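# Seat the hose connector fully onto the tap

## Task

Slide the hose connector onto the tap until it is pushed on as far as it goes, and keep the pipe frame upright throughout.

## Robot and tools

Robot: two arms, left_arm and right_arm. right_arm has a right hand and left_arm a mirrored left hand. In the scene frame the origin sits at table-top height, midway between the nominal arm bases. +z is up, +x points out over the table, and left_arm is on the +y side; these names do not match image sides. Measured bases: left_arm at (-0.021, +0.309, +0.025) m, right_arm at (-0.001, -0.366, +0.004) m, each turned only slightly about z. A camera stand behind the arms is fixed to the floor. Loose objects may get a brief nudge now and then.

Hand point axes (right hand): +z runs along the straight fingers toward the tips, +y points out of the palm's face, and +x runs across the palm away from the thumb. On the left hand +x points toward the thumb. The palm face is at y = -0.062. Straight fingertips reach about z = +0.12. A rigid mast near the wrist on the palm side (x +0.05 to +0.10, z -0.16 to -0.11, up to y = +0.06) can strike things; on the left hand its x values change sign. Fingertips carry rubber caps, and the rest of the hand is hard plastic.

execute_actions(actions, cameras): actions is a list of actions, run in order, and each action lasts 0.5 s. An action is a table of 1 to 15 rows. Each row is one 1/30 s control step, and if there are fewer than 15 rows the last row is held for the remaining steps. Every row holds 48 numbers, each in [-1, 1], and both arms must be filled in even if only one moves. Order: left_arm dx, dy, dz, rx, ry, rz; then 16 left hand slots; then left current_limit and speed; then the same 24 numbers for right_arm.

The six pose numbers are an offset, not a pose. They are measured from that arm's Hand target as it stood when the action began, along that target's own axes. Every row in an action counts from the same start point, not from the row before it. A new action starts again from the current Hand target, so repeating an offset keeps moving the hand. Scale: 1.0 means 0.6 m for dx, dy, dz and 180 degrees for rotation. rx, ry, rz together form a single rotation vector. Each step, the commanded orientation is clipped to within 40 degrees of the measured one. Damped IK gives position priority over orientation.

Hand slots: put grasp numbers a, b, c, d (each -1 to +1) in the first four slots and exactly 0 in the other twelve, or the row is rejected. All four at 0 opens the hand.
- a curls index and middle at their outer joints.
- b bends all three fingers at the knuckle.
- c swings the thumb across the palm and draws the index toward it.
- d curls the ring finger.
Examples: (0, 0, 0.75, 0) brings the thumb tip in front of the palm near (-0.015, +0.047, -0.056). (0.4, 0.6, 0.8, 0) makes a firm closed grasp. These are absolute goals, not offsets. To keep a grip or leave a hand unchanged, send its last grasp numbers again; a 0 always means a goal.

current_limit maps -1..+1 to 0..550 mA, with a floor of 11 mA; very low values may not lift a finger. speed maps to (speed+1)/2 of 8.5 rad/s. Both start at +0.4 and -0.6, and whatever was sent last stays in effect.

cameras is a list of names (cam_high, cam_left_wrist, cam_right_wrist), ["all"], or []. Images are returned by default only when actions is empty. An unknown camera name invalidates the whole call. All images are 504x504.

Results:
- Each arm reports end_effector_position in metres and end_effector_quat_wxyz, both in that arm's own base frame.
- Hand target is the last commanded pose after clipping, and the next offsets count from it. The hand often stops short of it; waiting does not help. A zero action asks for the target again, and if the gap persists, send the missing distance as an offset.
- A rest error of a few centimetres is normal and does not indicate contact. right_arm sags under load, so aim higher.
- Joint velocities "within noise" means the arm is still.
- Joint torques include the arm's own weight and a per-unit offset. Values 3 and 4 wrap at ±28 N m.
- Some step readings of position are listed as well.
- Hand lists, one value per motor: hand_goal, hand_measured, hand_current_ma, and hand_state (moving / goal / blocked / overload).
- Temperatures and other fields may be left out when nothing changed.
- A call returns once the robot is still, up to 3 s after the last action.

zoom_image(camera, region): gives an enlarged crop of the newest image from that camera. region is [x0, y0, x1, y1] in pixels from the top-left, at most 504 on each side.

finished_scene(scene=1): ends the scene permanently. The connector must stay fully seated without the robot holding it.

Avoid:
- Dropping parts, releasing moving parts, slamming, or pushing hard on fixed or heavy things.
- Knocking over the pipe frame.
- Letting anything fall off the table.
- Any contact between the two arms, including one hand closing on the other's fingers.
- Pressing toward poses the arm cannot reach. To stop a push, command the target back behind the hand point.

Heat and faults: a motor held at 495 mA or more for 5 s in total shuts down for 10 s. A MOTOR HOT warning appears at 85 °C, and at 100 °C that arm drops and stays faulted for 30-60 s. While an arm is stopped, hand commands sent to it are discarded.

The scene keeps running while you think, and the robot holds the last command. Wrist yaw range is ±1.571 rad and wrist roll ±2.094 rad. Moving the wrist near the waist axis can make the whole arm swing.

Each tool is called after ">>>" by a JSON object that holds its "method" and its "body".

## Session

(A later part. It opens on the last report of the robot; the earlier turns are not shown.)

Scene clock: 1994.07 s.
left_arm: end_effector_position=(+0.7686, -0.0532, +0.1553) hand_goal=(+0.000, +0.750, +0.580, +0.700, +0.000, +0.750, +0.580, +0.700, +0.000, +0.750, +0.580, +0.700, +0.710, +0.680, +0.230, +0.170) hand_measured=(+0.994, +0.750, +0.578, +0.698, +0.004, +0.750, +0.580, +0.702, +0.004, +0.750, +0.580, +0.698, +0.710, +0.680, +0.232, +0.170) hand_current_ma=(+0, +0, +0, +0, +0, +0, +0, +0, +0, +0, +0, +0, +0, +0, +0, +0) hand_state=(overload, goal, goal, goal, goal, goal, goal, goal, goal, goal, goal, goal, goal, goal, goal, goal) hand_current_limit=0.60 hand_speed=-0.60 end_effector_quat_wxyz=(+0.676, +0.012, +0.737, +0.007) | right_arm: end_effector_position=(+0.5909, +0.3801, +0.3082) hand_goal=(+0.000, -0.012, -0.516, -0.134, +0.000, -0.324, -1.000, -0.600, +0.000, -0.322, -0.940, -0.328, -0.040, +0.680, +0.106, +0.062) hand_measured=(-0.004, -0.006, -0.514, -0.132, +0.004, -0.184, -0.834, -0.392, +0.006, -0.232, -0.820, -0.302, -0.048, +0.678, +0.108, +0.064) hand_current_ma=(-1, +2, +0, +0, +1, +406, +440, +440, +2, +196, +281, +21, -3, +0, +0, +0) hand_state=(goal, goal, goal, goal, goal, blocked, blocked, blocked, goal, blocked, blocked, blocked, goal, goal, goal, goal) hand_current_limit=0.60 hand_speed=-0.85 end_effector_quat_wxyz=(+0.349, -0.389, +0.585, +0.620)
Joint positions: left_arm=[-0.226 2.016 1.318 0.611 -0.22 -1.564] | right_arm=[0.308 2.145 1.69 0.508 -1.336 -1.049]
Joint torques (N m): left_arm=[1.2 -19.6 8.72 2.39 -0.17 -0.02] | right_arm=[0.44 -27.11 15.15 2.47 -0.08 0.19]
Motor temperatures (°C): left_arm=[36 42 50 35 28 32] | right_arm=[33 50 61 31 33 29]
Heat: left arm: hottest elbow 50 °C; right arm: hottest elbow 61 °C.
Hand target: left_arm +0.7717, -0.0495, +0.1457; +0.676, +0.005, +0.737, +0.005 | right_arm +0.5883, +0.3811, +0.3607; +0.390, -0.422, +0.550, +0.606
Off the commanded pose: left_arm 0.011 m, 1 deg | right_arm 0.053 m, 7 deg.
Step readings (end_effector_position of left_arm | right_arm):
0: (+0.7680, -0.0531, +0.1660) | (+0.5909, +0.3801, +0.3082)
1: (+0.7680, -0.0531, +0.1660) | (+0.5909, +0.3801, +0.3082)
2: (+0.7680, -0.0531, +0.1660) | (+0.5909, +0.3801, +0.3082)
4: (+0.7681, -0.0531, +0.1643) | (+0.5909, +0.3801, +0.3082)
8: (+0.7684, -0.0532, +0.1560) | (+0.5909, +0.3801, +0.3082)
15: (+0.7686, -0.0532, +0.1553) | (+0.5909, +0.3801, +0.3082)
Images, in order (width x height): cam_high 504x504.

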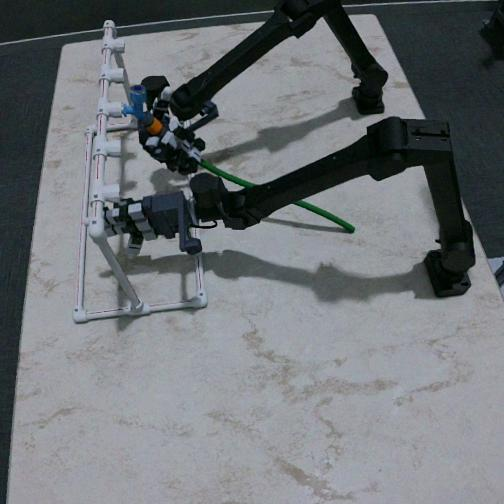

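>>> {"method": "execute_actions", "body": {"actions": [[[-0.04,0,0,0,-0.01,0,0,0,0,0,0,0,0,0,0,0,0,0,0,0,0,0,0.6,-0.6,0,0,0,0,0,0,1,0.58,0.5,0.95,0,0,0,0,0,0,0,0,0,0,0,0,0.6,-0.85],[-0.08,0,0,0,-0.02,0,0,0,0,0,0,0,0,0,0,0,0,0,0,0,0,0,0.6,-0.6,0,0,0,0,0,0,1,0.58,0.5,0.95,0,0,0,0,0,0,0,0,0,0,0,0,0.6,-0.85]],[[0,0,-0.012,0,0,0,0,0,0,0,0,0,0,0,0,0,0,0,0,0,0,0,0.6,-0.6,0,0,0,0,0,0,1,0.58,0.5,0.95,0,0,0,0,0,0,0,0,0,0,0,0,0.6,-0.85],[0,0,-0.025,0,0,0,0,0,0,0,0,0,0,0,0,0,0,0,0,0,0,0,0.6,-0.6,0,0,0,0,0,0,1,0.58,0.5,0.95,0,0,0,0,0,0,0,0,0,0,0,0,0.6,-0.85]]], "cameras": ["cam_high"]}}

>>> {"method": "zoom_image", "body": {"camera": "cam_high", "region": [140, 160, 260, 280]}}

Scene clock: 1996.50 s.
left_arm: end_effector_position=(+0.7637, -0.0516, +0.1789) hand_goal=(+0.000, +0.750, +0.580, +0.700, +0.000, +0.750, +0.580, +0.700, +0.000, +0.750, +0.580, +0.700, +0.710, +0.680, +0.230, +0.170) hand_measured=(+0.994, +0.750, +0.578, +0.698, +0.004, +0.750, +0.580, +0.702, +0.004, +0.750, +0.580, +0.698, +0.710, +0.680, +0.232, +0.170) hand_current_ma=(+0, +0, +0, +0, +0, +0, +0, +0, +0, +0, +0, +0, +0, +0, +0, +0) hand_state=(overload, goal, goal, goal, goal, goal, goal, goal, goal, goal, goal, goal, goal, goal, goal, goal) hand_current_limit=0.60 hand_speed=-0.60 end_effector_quat_wxyz=(+0.688, +0.008, +0.726, +0.006) | right_arm: end_effector_position=(+0.5909, +0.3801, +0.3082) hand_goal=(+0.000, -0.012, -0.516, -0.134, +0.000, -0.324, -1.000, -0.600, +0.000, -0.322, -0.940, -0.328, -0.040, +0.680, +0.106, +0.062) hand_measured=(-0.004, -0.006, -0.514, -0.132, +0.004, -0.184, -0.834, -0.392, +0.006, -0.232, -0.820, -0.302, -0.048, +0.678, +0.108, +0.064) hand_current_ma=(-1, +2, +0, +0, +1, +406, +440, +440, +2, +196, +281, +21, -3, +0, +0, +0) hand_state=(goal, goal, goal, goal, goal, blocked, blocked, blocked, goal, blocked, blocked, blocked, goal, goal, goal, goal) hand_current_limit=0.60 hand_speed=-0.85 end_effector_quat_wxyz=(+0.349, -0.389, +0.585, +0.620)
Joint positions: left_arm=[-0.226 1.977 1.305 0.616 -0.223 -1.564] | right_arm=[0.308 2.145 1.69 0.508 -1.336 -1.049]
Joint torques (N m): left_arm=[0.79 -22.65 7.62 2.67 -0.23 0.13] | right_arm=[0.21 -27.11 15.17 2.45 -0.08 0.19]
Motor temperatures (°C): left_arm=[36 42 50 35 28 32] | right_arm=[33 50 61 31 33 29]
Heat: left arm: hottest elbow 50 °C; right arm: hottest elbow 61 °C.
Hand target: left_arm +0.7608, -0.0502, +0.1939; +0.699, +0.005, +0.715, +0.004 | right_arm +0.5883, +0.3811, +0.3607; +0.390, -0.422, +0.550, +0.606
Off the commanded pose: left_arm 0.015 m, 2 deg | right_arm 0.053 m, 7 deg.
Step readings (end_effector_position of left_arm | right_arm):
0: (+0.7686, -0.0532, +0.1553) | (+0.5909, +0.3801, +0.3082)
1: (+0.7686, -0.0532, +0.1553) | (+0.5909, +0.3801, +0.3082)
2: (+0.7686, -0.0532, +0.1553) | (+0.5909, +0.3801, +0.3082)
4: (+0.7686, -0.0532, +0.1559) | (+0.5909, +0.3801, +0.3082)
8: (+0.7686, -0.0532, +0.1567) | (+0.5909, +0.3801, +0.3082)
15: (+0.7686, -0.0532, +0.1579) | (+0.5909, +0.3801, +0.3082)
16: (+0.7685, -0.0532, +0.1582) | (+0.5909, +0.3801, +0.3082)
17: (+0.7685, -0.0532, +0.1584) | (+0.5909, +0.3801, +0.3082)
19: (+0.7684, -0.0530, +0.1607) | (+0.5909, +0.3801, +0.3082)
23: (+0.7664, -0.0523, +0.1695) | (+0.5909, +0.3801, +0.3082)
30: (+0.7647, -0.0518, +0.1808) | (+0.5909, +0.3801, +0.3082)
Images, in order (width x height): cam_high 504x504.

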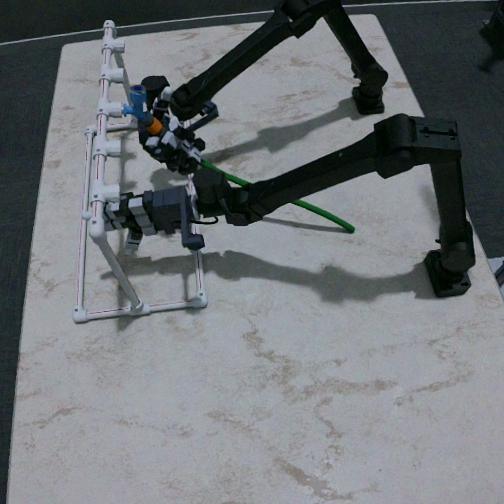

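Scaled by 4.200 from the camera's 504x504 image, which has a finer 720x720 frame.

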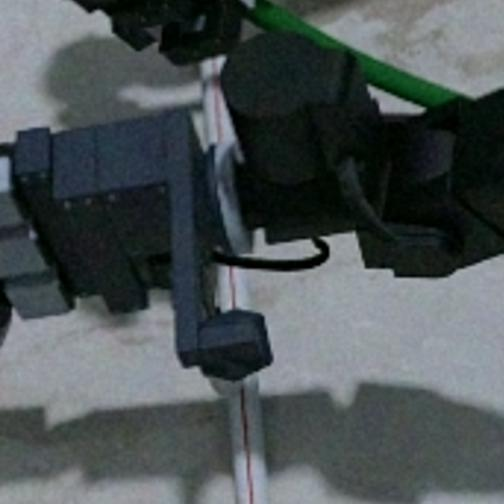

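>>> {"method": "execute_actions", "body": {"actions": [[[-0.015,0,0,0,0,0,0,0,0,0,0,0,0,0,0,0,0,0,0,0,0,0,0.6,-0.6,0,0,0,0,0,0,1,0.58,0.5,0.95,0,0,0,0,0,0,0,0,0,0,0,0,0.6,-0.85],[-0.03,0,0,0,0,0,0,0,0,0,0,0,0,0,0,0,0,0,0,0,0,0,0.6,-0.6,0,0,0,0,0,0,1,0.58,0.5,0.95,0,0,0,0,0,0,0,0,0,0,0,0,0.6,-0.85]],[[0,0,-0.014,0,0,0,0,0,0,0,0,0,0,0,0,0,0,0,0,0,0,0,0.6,-0.6,0,0,0,0,0,0,1,0.58,0.5,0.95,0,0,0,0,0,0,0,0,0,0,0,0,0.6,-0.85],[0,0,-0.028,0,0,0,0,0,0,0,0,0,0,0,0,0,0,0,0,0,0,0,0.6,-0.6,0,0,0,0,0,0,1,0.58,0.5,0.95,0,0,0,0,0,0,0,0,0,0,0,0,0.6,-0.85]]], "cameras": ["cam_high"]}}

>>> {"method": "zoom_image", "body": {"camera": "cam_high", "region": [140, 160, 260, 280]}}

Scene clock: 1998.67 s.
left_arm: end_effector_position=(+0.7488, -0.0472, +0.1968) hand_goal=(+0.000, +0.750, +0.580, +0.700, +0.000, +0.750, +0.580, +0.700, +0.000, +0.750, +0.580, +0.700, +0.710, +0.680, +0.230, +0.170) hand_measured=(+0.994, +0.750, +0.578, +0.698, +0.004, +0.750, +0.580, +0.702, +0.004, +0.750, +0.580, +0.698, +0.710, +0.680, +0.232, +0.170) hand_current_ma=(+0, +0, +0, +0, +0, +0, +0, +0, +0, +0, +0, +0, +0, +0, +0, +0) hand_state=(overload, goal, goal, goal, goal, goal, goal, goal, goal, goal, goal, goal, goal, goal, goal, goal) hand_current_limit=0.60 hand_speed=-0.60 end_effector_quat_wxyz=(+0.689, +0.005, +0.724, +0.008) | right_arm: end_effector_position=(+0.5909, +0.3801, +0.3082) hand_goal=(+0.000, -0.012, -0.516, -0.134, +0.000, -0.324, -1.000, -0.600, +0.000, -0.322, -0.940, -0.328, -0.040, +0.680, +0.106, +0.062) hand_measured=(-0.004, -0.006, -0.514, -0.132, +0.004, -0.184, -0.834, -0.392, +0.006, -0.232, -0.820, -0.302, -0.048, +0.678, +0.108, +0.064) hand_current_ma=(-1, +2, +0, +0, +1, +406, +440, +440, +2, +196, +281, +21, -3, +0, +0, +0) hand_state=(goal, goal, goal, goal, goal, blocked, blocked, blocked, goal, blocked, blocked, blocked, goal, goal, goal, goal) hand_current_limit=0.60 hand_speed=-0.85 end_effector_quat_wxyz=(+0.349, -0.389, +0.585, +0.620)
Joint positions: left_arm=[-0.226 1.92 1.264 0.605 -0.23 -1.564] | right_arm=[0.308 2.145 1.69 0.508 -1.336 -1.049]
Joint torques (N m): left_arm=[0.26 -22.3 7.83 2.35 -0.23 0.13] | right_arm=[0.21 -27.22 15.12 2.48 -0.07 0.19]
Motor temperatures (°C): left_arm=[36 42 50 35 28 32] | right_arm=[33 50 61 31 33 29]
Heat: left arm: hottest elbow 50 °C; right arm: hottest elbow 61 °C.
Hand target: left_arm +0.7445, -0.0504, +0.2124; +0.699, +0.005, +0.715, +0.005 | right_arm +0.5883, +0.3811, +0.3607; +0.390, -0.422, +0.550, +0.606
Off the commanded pose: left_arm 0.017 m, 2 deg | right_arm 0.053 m, 7 deg.
Step readings (end_effector_position of left_arm | right_arm):
0: (+0.7637, -0.0516, +0.1789) | (+0.5909, +0.3801, +0.3082)
1: (+0.7637, -0.0516, +0.1789) | (+0.5909, +0.3801, +0.3082)
2: (+0.7637, -0.0516, +0.1789) | (+0.5909, +0.3801, +0.3082)
4: (+0.7636, -0.0516, +0.1799) | (+0.5909, +0.3801, +0.3082)
8: (+0.7629, -0.0514, +0.1852) | (+0.5909, +0.3801, +0.3082)
15: (+0.7618, -0.0511, +0.1958) | (+0.5909, +0.3801, +0.3082)
16: (+0.7618, -0.0511, +0.1961) | (+0.5909, +0.3801, +0.3082)
17: (+0.7617, -0.0509, +0.1964) | (+0.5909, +0.3801, +0.3082)
19: (+0.7593, -0.0501, +0.1957) | (+0.5909, +0.3801, +0.3082)
23: (+0.7515, -0.0478, +0.1944) | (+0.5909, +0.3801, +0.3082)
30: (+0.7491, -0.0472, +0.1971) | (+0.5909, +0.3801, +0.3082)
Images, in order (width x height): cam_high 504x504.

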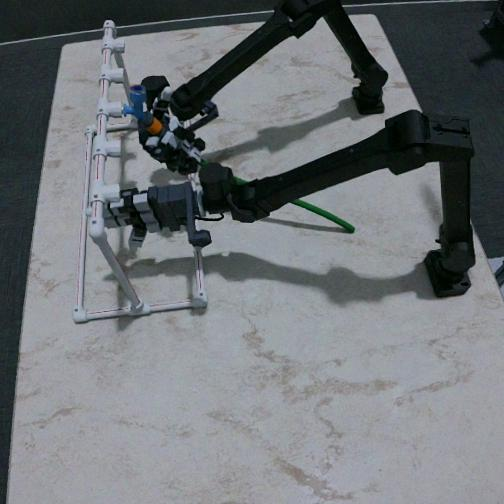

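Scaled by 4.200 from the camera's 504x504 image, which has a finer 720x720 frame.

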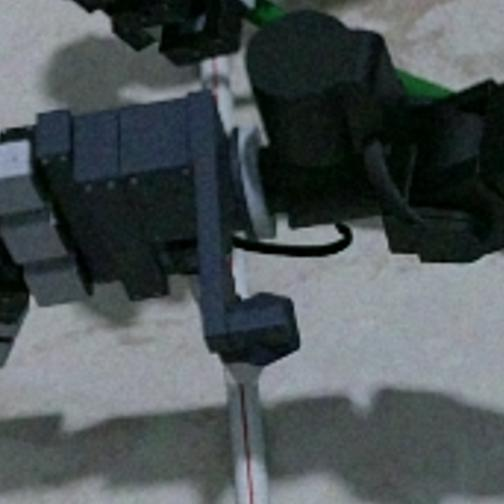

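>>> {"method": "execute_actions", "body": {"actions": [[[0.02,0,0,0,0.006,0,0,0,0,0,0,0,0,0,0,0,0,0,0,0,0,0,0.6,-0.6,0,0,0,0,0,0,1,0.58,0.5,0.95,0,0,0,0,0,0,0,0,0,0,0,0,0.6,-0.85],[0.04,0,0,0,0.012,0,0,0,0,0,0,0,0,0,0,0,0,0,0,0,0,0,0.6,-0.6,0,0,0,0,0,0,1,0.58,0.5,0.95,0,0,0,0,0,0,0,0,0,0,0,0,0.6,-0.85]],[[0.0278,0,0,0,0.01,0,0,0,0,0,0,0,0,0,0,0,0,0,0,0,0,0,0.6,-0.6,0,0,0,0,0,0,1,0.58,0.5,0.95,0,0,0,0,0,0,0,0,0,0,0,0,0.6,-0.85],[0.0556,0,0,0,0.02,0,0,0,0,0,0,0,0,0,0,0,0,0,0,0,0,0,0.6,-0.6,0,0,0,0,0,0,1,0.58,0.5,0.95,0,0,0,0,0,0,0,0,0,0,0,0,0.6,-0.85],[0.0833,0,0,0,0.03,0,0,0,0,0,0,0,0,0,0,0,0,0,0,0,0,0,0.6,-0.6,0,0,0,0,0,0,1,0.58,0.5,0.95,0,0,0,0,0,0,0,0,0,0,0,0,0.6,-0.85]]], "cameras": ["cam_high"]}}

>>> {"method": "zoom_image", "body": {"camera": "cam_high", "region": [140, 160, 260, 280]}}

Scene clock: 2000.70 s.
left_arm: end_effector_position=(+0.7422, -0.0460, +0.1426) hand_goal=(+0.000, +0.750, +0.580, +0.700, +0.000, +0.750, +0.580, +0.700, +0.000, +0.750, +0.580, +0.700, +0.710, +0.680, +0.230, +0.170) hand_measured=(+0.994, +0.750, +0.578, +0.698, +0.004, +0.750, +0.580, +0.702, +0.004, +0.750, +0.580, +0.698, +0.710, +0.680, +0.232, +0.170) hand_current_ma=(+0, +0, +0, +0, +0, +0, +0, +0, +0, +0, +0, +0, +0, +0, +0, +0) hand_state=(overload, goal, goal, goal, goal, goal, goal, goal, goal, goal, goal, goal, goal, goal, goal, goal) hand_current_limit=0.60 hand_speed=-0.60 end_effector_quat_wxyz=(+0.653, +0.007, +0.757, +0.010) | right_arm: end_effector_position=(+0.5909, +0.3801, +0.3082) hand_goal=(+0.000, -0.012, -0.516, -0.134, +0.000, -0.324, -1.000, -0.600, +0.000, -0.322, -0.940, -0.328, -0.040, +0.680, +0.106, +0.062) hand_measured=(-0.004, -0.006, -0.514, -0.132, +0.004, -0.184, -0.834, -0.392, +0.006, -0.232, -0.820, -0.302, -0.048, +0.678, +0.108, +0.064) hand_current_ma=(-1, +2, +0, +0, +1, +406, +440, +440, +2, +196, +281, +21, -3, +0, +0, +0) hand_state=(goal, goal, goal, goal, goal, blocked, blocked, blocked, goal, blocked, blocked, blocked, goal, goal, goal, goal) hand_current_limit=0.60 hand_speed=-0.85 end_effector_quat_wxyz=(+0.349, -0.389, +0.585, +0.620)
Joint positions: left_arm=[-0.226 1.967 1.239 0.576 -0.23 -1.581] | right_arm=[0.308 2.145 1.69 0.508 -1.336 -1.049]
Joint torques (N m): left_arm=[0.44 -19.9 7.77 1.76 -0.16 0.02] | right_arm=[0.26 -27.05 15.16 2.45 -0.07 0.18]
Motor temperatures (°C): left_arm=[36 42 49 35 28 32] | right_arm=[33 50 61 31 33 29]
Heat: left arm: hottest elbow 49 °C; right arm: hottest elbow 61 °C.
Hand target: left_arm +0.7409, -0.0495, +0.1386; +0.650, +0.005, +0.760, +0.005 | right_arm +0.5883, +0.3811, +0.3607; +0.390, -0.422, +0.550, +0.606
Off the commanded pose: left_arm 0.005 m, 1 deg | right_arm 0.053 m, 7 deg.
Step readings (end_effector_position of left_arm | right_arm):
0: (+0.7487, -0.0471, +0.1966) | (+0.5909, +0.3801, +0.3082)
1: (+0.7487, -0.0471, +0.1966) | (+0.5909, +0.3801, +0.3082)
2: (+0.7487, -0.0471, +0.1966) | (+0.5909, +0.3801, +0.3082)
4: (+0.7484, -0.0471, +0.1960) | (+0.5909, +0.3801, +0.3082)
8: (+0.7469, -0.0467, +0.1930) | (+0.5909, +0.3801, +0.3082)
15: (+0.7463, -0.0466, +0.1918) | (+0.5909, +0.3801, +0.3082)
16: (+0.7463, -0.0466, +0.1918) | (+0.5909, +0.3801, +0.3082)
17: (+0.7463, -0.0466, +0.1918) | (+0.5909, +0.3801, +0.3082)
19: (+0.7459, -0.0465, +0.1899) | (+0.5909, +0.3801, +0.3082)
23: (+0.7441, -0.0463, +0.1756) | (+0.5909, +0.3801, +0.3082)
30: (+0.7422, -0.0460, +0.1448) | (+0.5909, +0.3801, +0.3082)
Images, in order (width x height): cam_high 504x504.

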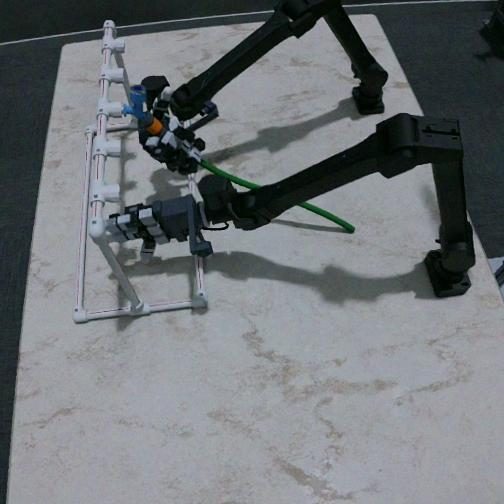

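Scaled by 4.200 from the camera's 504x504 image, which has a finer 720x720 frame.

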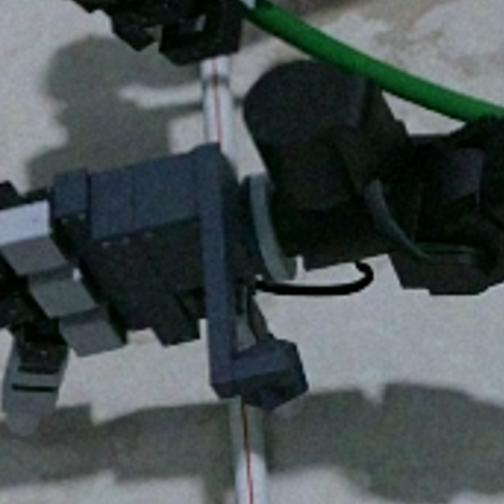

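>>> {"method": "execute_actions", "body": {"actions": [[[-0.045,0,-0.007,0,0,0,0,0,0,0,0,0,0,0,0,0,0,0,0,0,0,0,0.6,-0.6,0,0,0,0,0,0,1,0.58,0.5,0.95,0,0,0,0,0,0,0,0,0,0,0,0,0.6,-0.85],[-0.0906,0,-0.0142,0,-0.01,0,0,0,0,0,0,0,0,0,0,0,0,0,0,0,0,0,0.6,-0.6,0,0,0,0,0,0,1,0.58,0.5,0.95,0,0,0,0,0,0,0,0,0,0,0,0,0.6,-0.85]],[[-0.01,0,0,0,-0.016,0,0,0,0,0,0,0,0,0,0,0,0,0,0,0,0,0,0.6,-0.6,0,0,0,0,0,0,1,0.58,0.5,0.95,0,0,0,0,0,0,0,0,0,0,0,0,0.6,-0.85],[-0.02,0,0,0,-0.032,0,0,0,0,0,0,0,0,0,0,0,0,0,0,0,0,0,0.6,-0.6,0,0,0,0,0,0,1,0.58,0.5,0.95,0,0,0,0,0,0,0,0,0,0,0,0,0.6,-0.85]]], "cameras": ["cam_high"]}}

>>> {"method": "zoom_image", "body": {"camera": "cam_high", "region": [140, 160, 260, 280]}}

Scene clock: 2002.70 s.
left_arm: end_effector_position=(+0.7409, -0.0453, +0.2002) hand_goal=(+0.000, +0.750, +0.580, +0.700, +0.000, +0.750, +0.580, +0.700, +0.000, +0.750, +0.580, +0.700, +0.710, +0.680, +0.230, +0.170) hand_measured=(+0.994, +0.750, +0.578, +0.698, +0.004, +0.750, +0.580, +0.702, +0.004, +0.750, +0.580, +0.698, +0.710, +0.680, +0.230, +0.170) hand_current_ma=(+0, +0, +0, +0, +0, +0, +0, +0, +0, +0, +0, +0, +0, +0, +0, +0) hand_state=(overload, goal, goal, goal, goal, goal, goal, goal, goal, goal, goal, goal, goal, goal, goal, goal) hand_current_limit=0.60 hand_speed=-0.60 end_effector_quat_wxyz=(+0.691, +0.000, +0.723, +0.004) | right_arm: end_effector_position=(+0.5909, +0.3801, +0.3082) hand_goal=(+0.000, -0.012, -0.516, -0.134, +0.000, -0.324, -1.000, -0.600, +0.000, -0.322, -0.940, -0.328, -0.040, +0.680, +0.106, +0.062) hand_measured=(-0.004, -0.006, -0.514, -0.132, +0.004, -0.184, -0.834, -0.392, +0.006, -0.232, -0.820, -0.302, -0.048, +0.678, +0.108, +0.064) hand_current_ma=(-1, +2, +0, +0, +1, +406, +440, +440, +2, +196, +281, +21, -3, +0, +0, +0) hand_state=(goal, goal, goal, goal, goal, blocked, blocked, blocked, goal, blocked, blocked, blocked, goal, goal, goal, goal) hand_current_limit=0.60 hand_speed=-0.85 end_effector_quat_wxyz=(+0.349, -0.389, +0.585, +0.620)
Joint positions: left_arm=[-0.226 1.897 1.239 0.612 -0.232 -1.577] | right_arm=[0.308 2.145 1.69 0.508 -1.336 -1.049]
Joint torques (N m): left_arm=[0.26 -19.49 8.66 2.7 -0.2 0.28] | right_arm=[0.09 -27.28 15.15 2.47 -0.08 0.19]
Motor temperatures (°C): left_arm=[36 43 49 35 28 32] | right_arm=[33 50 61 31 33 29]
Heat: left arm: hottest elbow 49 °C; right arm: hottest elbow 61 °C.
Hand target: left_arm +0.7423, -0.0503, +0.2054; +0.699, +0.005, +0.715, +0.004 | right_arm +0.5883, +0.3811, +0.3607; +0.390, -0.422, +0.550, +0.606
Off the commanded pose: left_arm 0.007 m, 1 deg | right_arm 0.053 m, 7 deg.
Step readings (end_effector_position of left_arm | right_arm):
0: (+0.7422, -0.0460, +0.1425) | (+0.5909, +0.3801, +0.3082)
1: (+0.7421, -0.0460, +0.1424) | (+0.5909, +0.3801, +0.3082)
2: (+0.7419, -0.0460, +0.1413) | (+0.5909, +0.3801, +0.3082)
4: (+0.7405, -0.0457, +0.1401) | (+0.5909, +0.3801, +0.3082)
8: (+0.7384, -0.0452, +0.1495) | (+0.5909, +0.3801, +0.3082)
15: (+0.7366, -0.0448, +0.1767) | (+0.5909, +0.3801, +0.3082)
16: (+0.7366, -0.0447, +0.1778) | (+0.5909, +0.3801, +0.3082)
17: (+0.7366, -0.0448, +0.1781) | (+0.5909, +0.3801, +0.3082)
19: (+0.7376, -0.0448, +0.1818) | (+0.5909, +0.3801, +0.3082)
23: (+0.7400, -0.0452, +0.1941) | (+0.5909, +0.3801, +0.3082)
30: (+0.7409, -0.0454, +0.1996) | (+0.5909, +0.3801, +0.3082)
Images, in order (width x height): cam_high 504x504.

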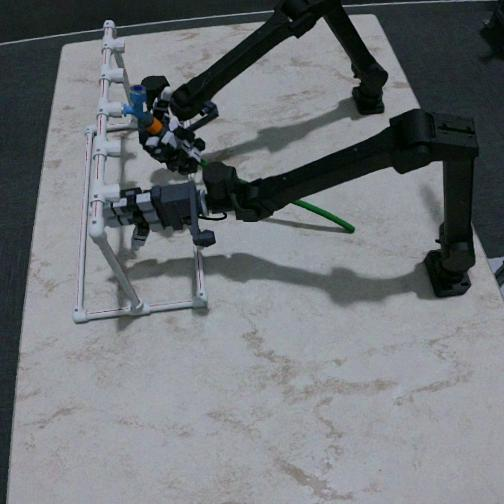

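Scaled by 4.200 from the camera's 504x504 image, which has a finer 720x720 frame.

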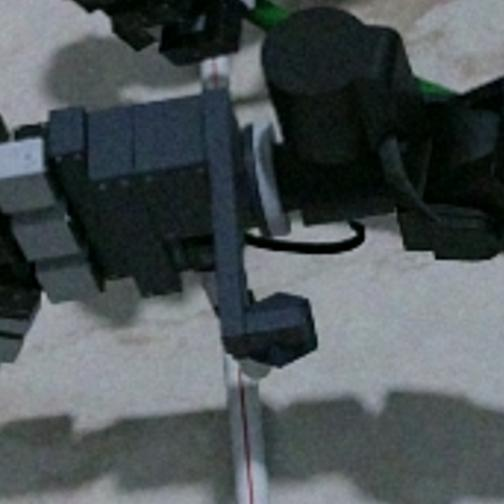

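>>> {"method": "execute_actions", "body": {"actions": [[[0,0,0.009,0,0,0,0,0,0,0,0,0,0,0,0,0,0,0,0,0,0,0,0.6,-0.6,0,0,0,0,0,0,1,0.58,0.5,0.95,0,0,0,0,0,0,0,0,0,0,0,0,0.6,-0.85],[0,0,0.018,0,0,0,0,0,0,0,0,0,0,0,0,0,0,0,0,0,0,0,0.6,-0.6,0,0,0,0,0,0,1,0.58,0.5,0.95,0,0,0,0,0,0,0,0,0,0,0,0,0.6,-0.85]],[[0.0167,0,0,0,0,0,0,0,0,0,0,0,0,0,0,0,0,0,0,0,0,0,0.6,-0.6,0,0,0,0,0,0,1,0.58,0.5,0.95,0,0,0,0,0,0,0,0,0,0,0,0,0.6,-0.85],[0.0333,0,0,0,0,0,0,0,0,0,0,0,0,0,0,0,0,0,0,0,0,0,0.6,-0.6,0,0,0,0,0,0,1,0.58,0.5,0.95,0,0,0,0,0,0,0,0,0,0,0,0,0.6,-0.85]]], "cameras": ["cam_high"]}}

>>> {"method": "zoom_image", "body": {"camera": "cam_high", "region": [140, 160, 260, 280]}}

Scene clock: 2004.70 s.
left_arm: end_effector_position=(+0.7449, -0.0464, +0.1709) hand_goal=(+0.000, +0.750, +0.580, +0.700, +0.000, +0.750, +0.580, +0.700, +0.000, +0.750, +0.580, +0.700, +0.710, +0.680, +0.230, +0.170) hand_measured=(+0.994, +0.750, +0.578, +0.698, +0.004, +0.750, +0.580, +0.702, +0.004, +0.750, +0.580, +0.698, +0.710, +0.680, +0.230, +0.170) hand_current_ma=(+0, +0, +0, +0, +0, +0, +0, +0, +0, +0, +0, +0, +0, +0, +0, +0) hand_state=(overload, goal, goal, goal, goal, goal, goal, goal, goal, goal, goal, goal, goal, goal, goal, goal) hand_current_limit=0.60 hand_speed=-0.60 end_effector_quat_wxyz=(+0.685, +0.002, +0.729, +0.005) | right_arm: end_effector_position=(+0.5909, +0.3801, +0.3082) hand_goal=(+0.000, -0.012, -0.516, -0.134, +0.000, -0.324, -1.000, -0.600, +0.000, -0.322, -0.940, -0.328, -0.040, +0.680, +0.106, +0.062) hand_measured=(-0.004, -0.006, -0.514, -0.132, +0.004, -0.184, -0.834, -0.392, +0.006, -0.232, -0.820, -0.302, -0.048, +0.678, +0.108, +0.064) hand_current_ma=(-1, +2, +0, +0, +1, +406, +440, +440, +2, +196, +281, +21, -3, +0, +0, +0) hand_state=(goal, goal, goal, goal, goal, blocked, blocked, blocked, goal, blocked, blocked, blocked, goal, goal, goal, goal) hand_current_limit=0.60 hand_speed=-0.85 end_effector_quat_wxyz=(+0.349, -0.389, +0.585, +0.620)
Joint positions: left_arm=[-0.226 1.949 1.239 0.645 -0.231 -1.576] | right_arm=[0.308 2.145 1.69 0.508 -1.336 -1.049]
Joint torques (N m): left_arm=[0.56 -19.72 10.09 2.73 -0.06 0.26] | right_arm=[0.21 -27.16 15.16 2.47 -0.08 0.19]
Motor temperatures (°C): left_arm=[36 43 49 35 28 32] | right_arm=[33 50 61 31 33 29]
Heat: left arm: hottest elbow 49 °C; right arm: hottest elbow 61 °C.
Hand target: left_arm +0.7527, -0.0501, +0.1850; +0.699, +0.005, +0.715, +0.004 | right_arm +0.5883, +0.3811, +0.3607; +0.390, -0.422, +0.550, +0.606
Off the commanded pose: left_arm 0.017 m, 2 deg | right_arm 0.053 m, 7 deg.
Step readings (end_effector_position of left_arm | right_arm):
0: (+0.7409, -0.0453, +0.2002) | (+0.5909, +0.3801, +0.3082)
1: (+0.7409, -0.0453, +0.2002) | (+0.5909, +0.3801, +0.3082)
2: (+0.7409, -0.0453, +0.2002) | (+0.5909, +0.3801, +0.3082)
4: (+0.7410, -0.0453, +0.2000) | (+0.5909, +0.3801, +0.3082)
8: (+0.7413, -0.0454, +0.1959) | (+0.5909, +0.3801, +0.3082)
15: (+0.7420, -0.0456, +0.1886) | (+0.5909, +0.3801, +0.3082)
16: (+0.7420, -0.0456, +0.1886) | (+0.5909, +0.3801, +0.3082)
17: (+0.7420, -0.0456, +0.1884) | (+0.5909, +0.3801, +0.3082)
19: (+0.7425, -0.0457, +0.1878) | (+0.5909, +0.3801, +0.3082)
23: (+0.7439, -0.0461, +0.1814) | (+0.5909, +0.3801, +0.3082)
30: (+0.7448, -0.0463, +0.1705) | (+0.5909, +0.3801, +0.3082)
Images, in order (width x height): cam_high 504x504.

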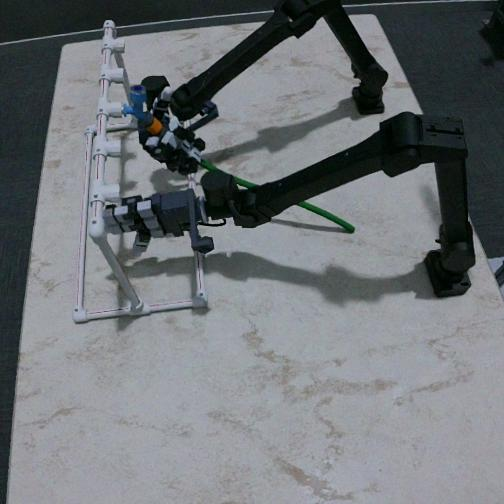

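Scaled by 4.200 from the camera's 504x504 image, which has a finer 720x720 frame.

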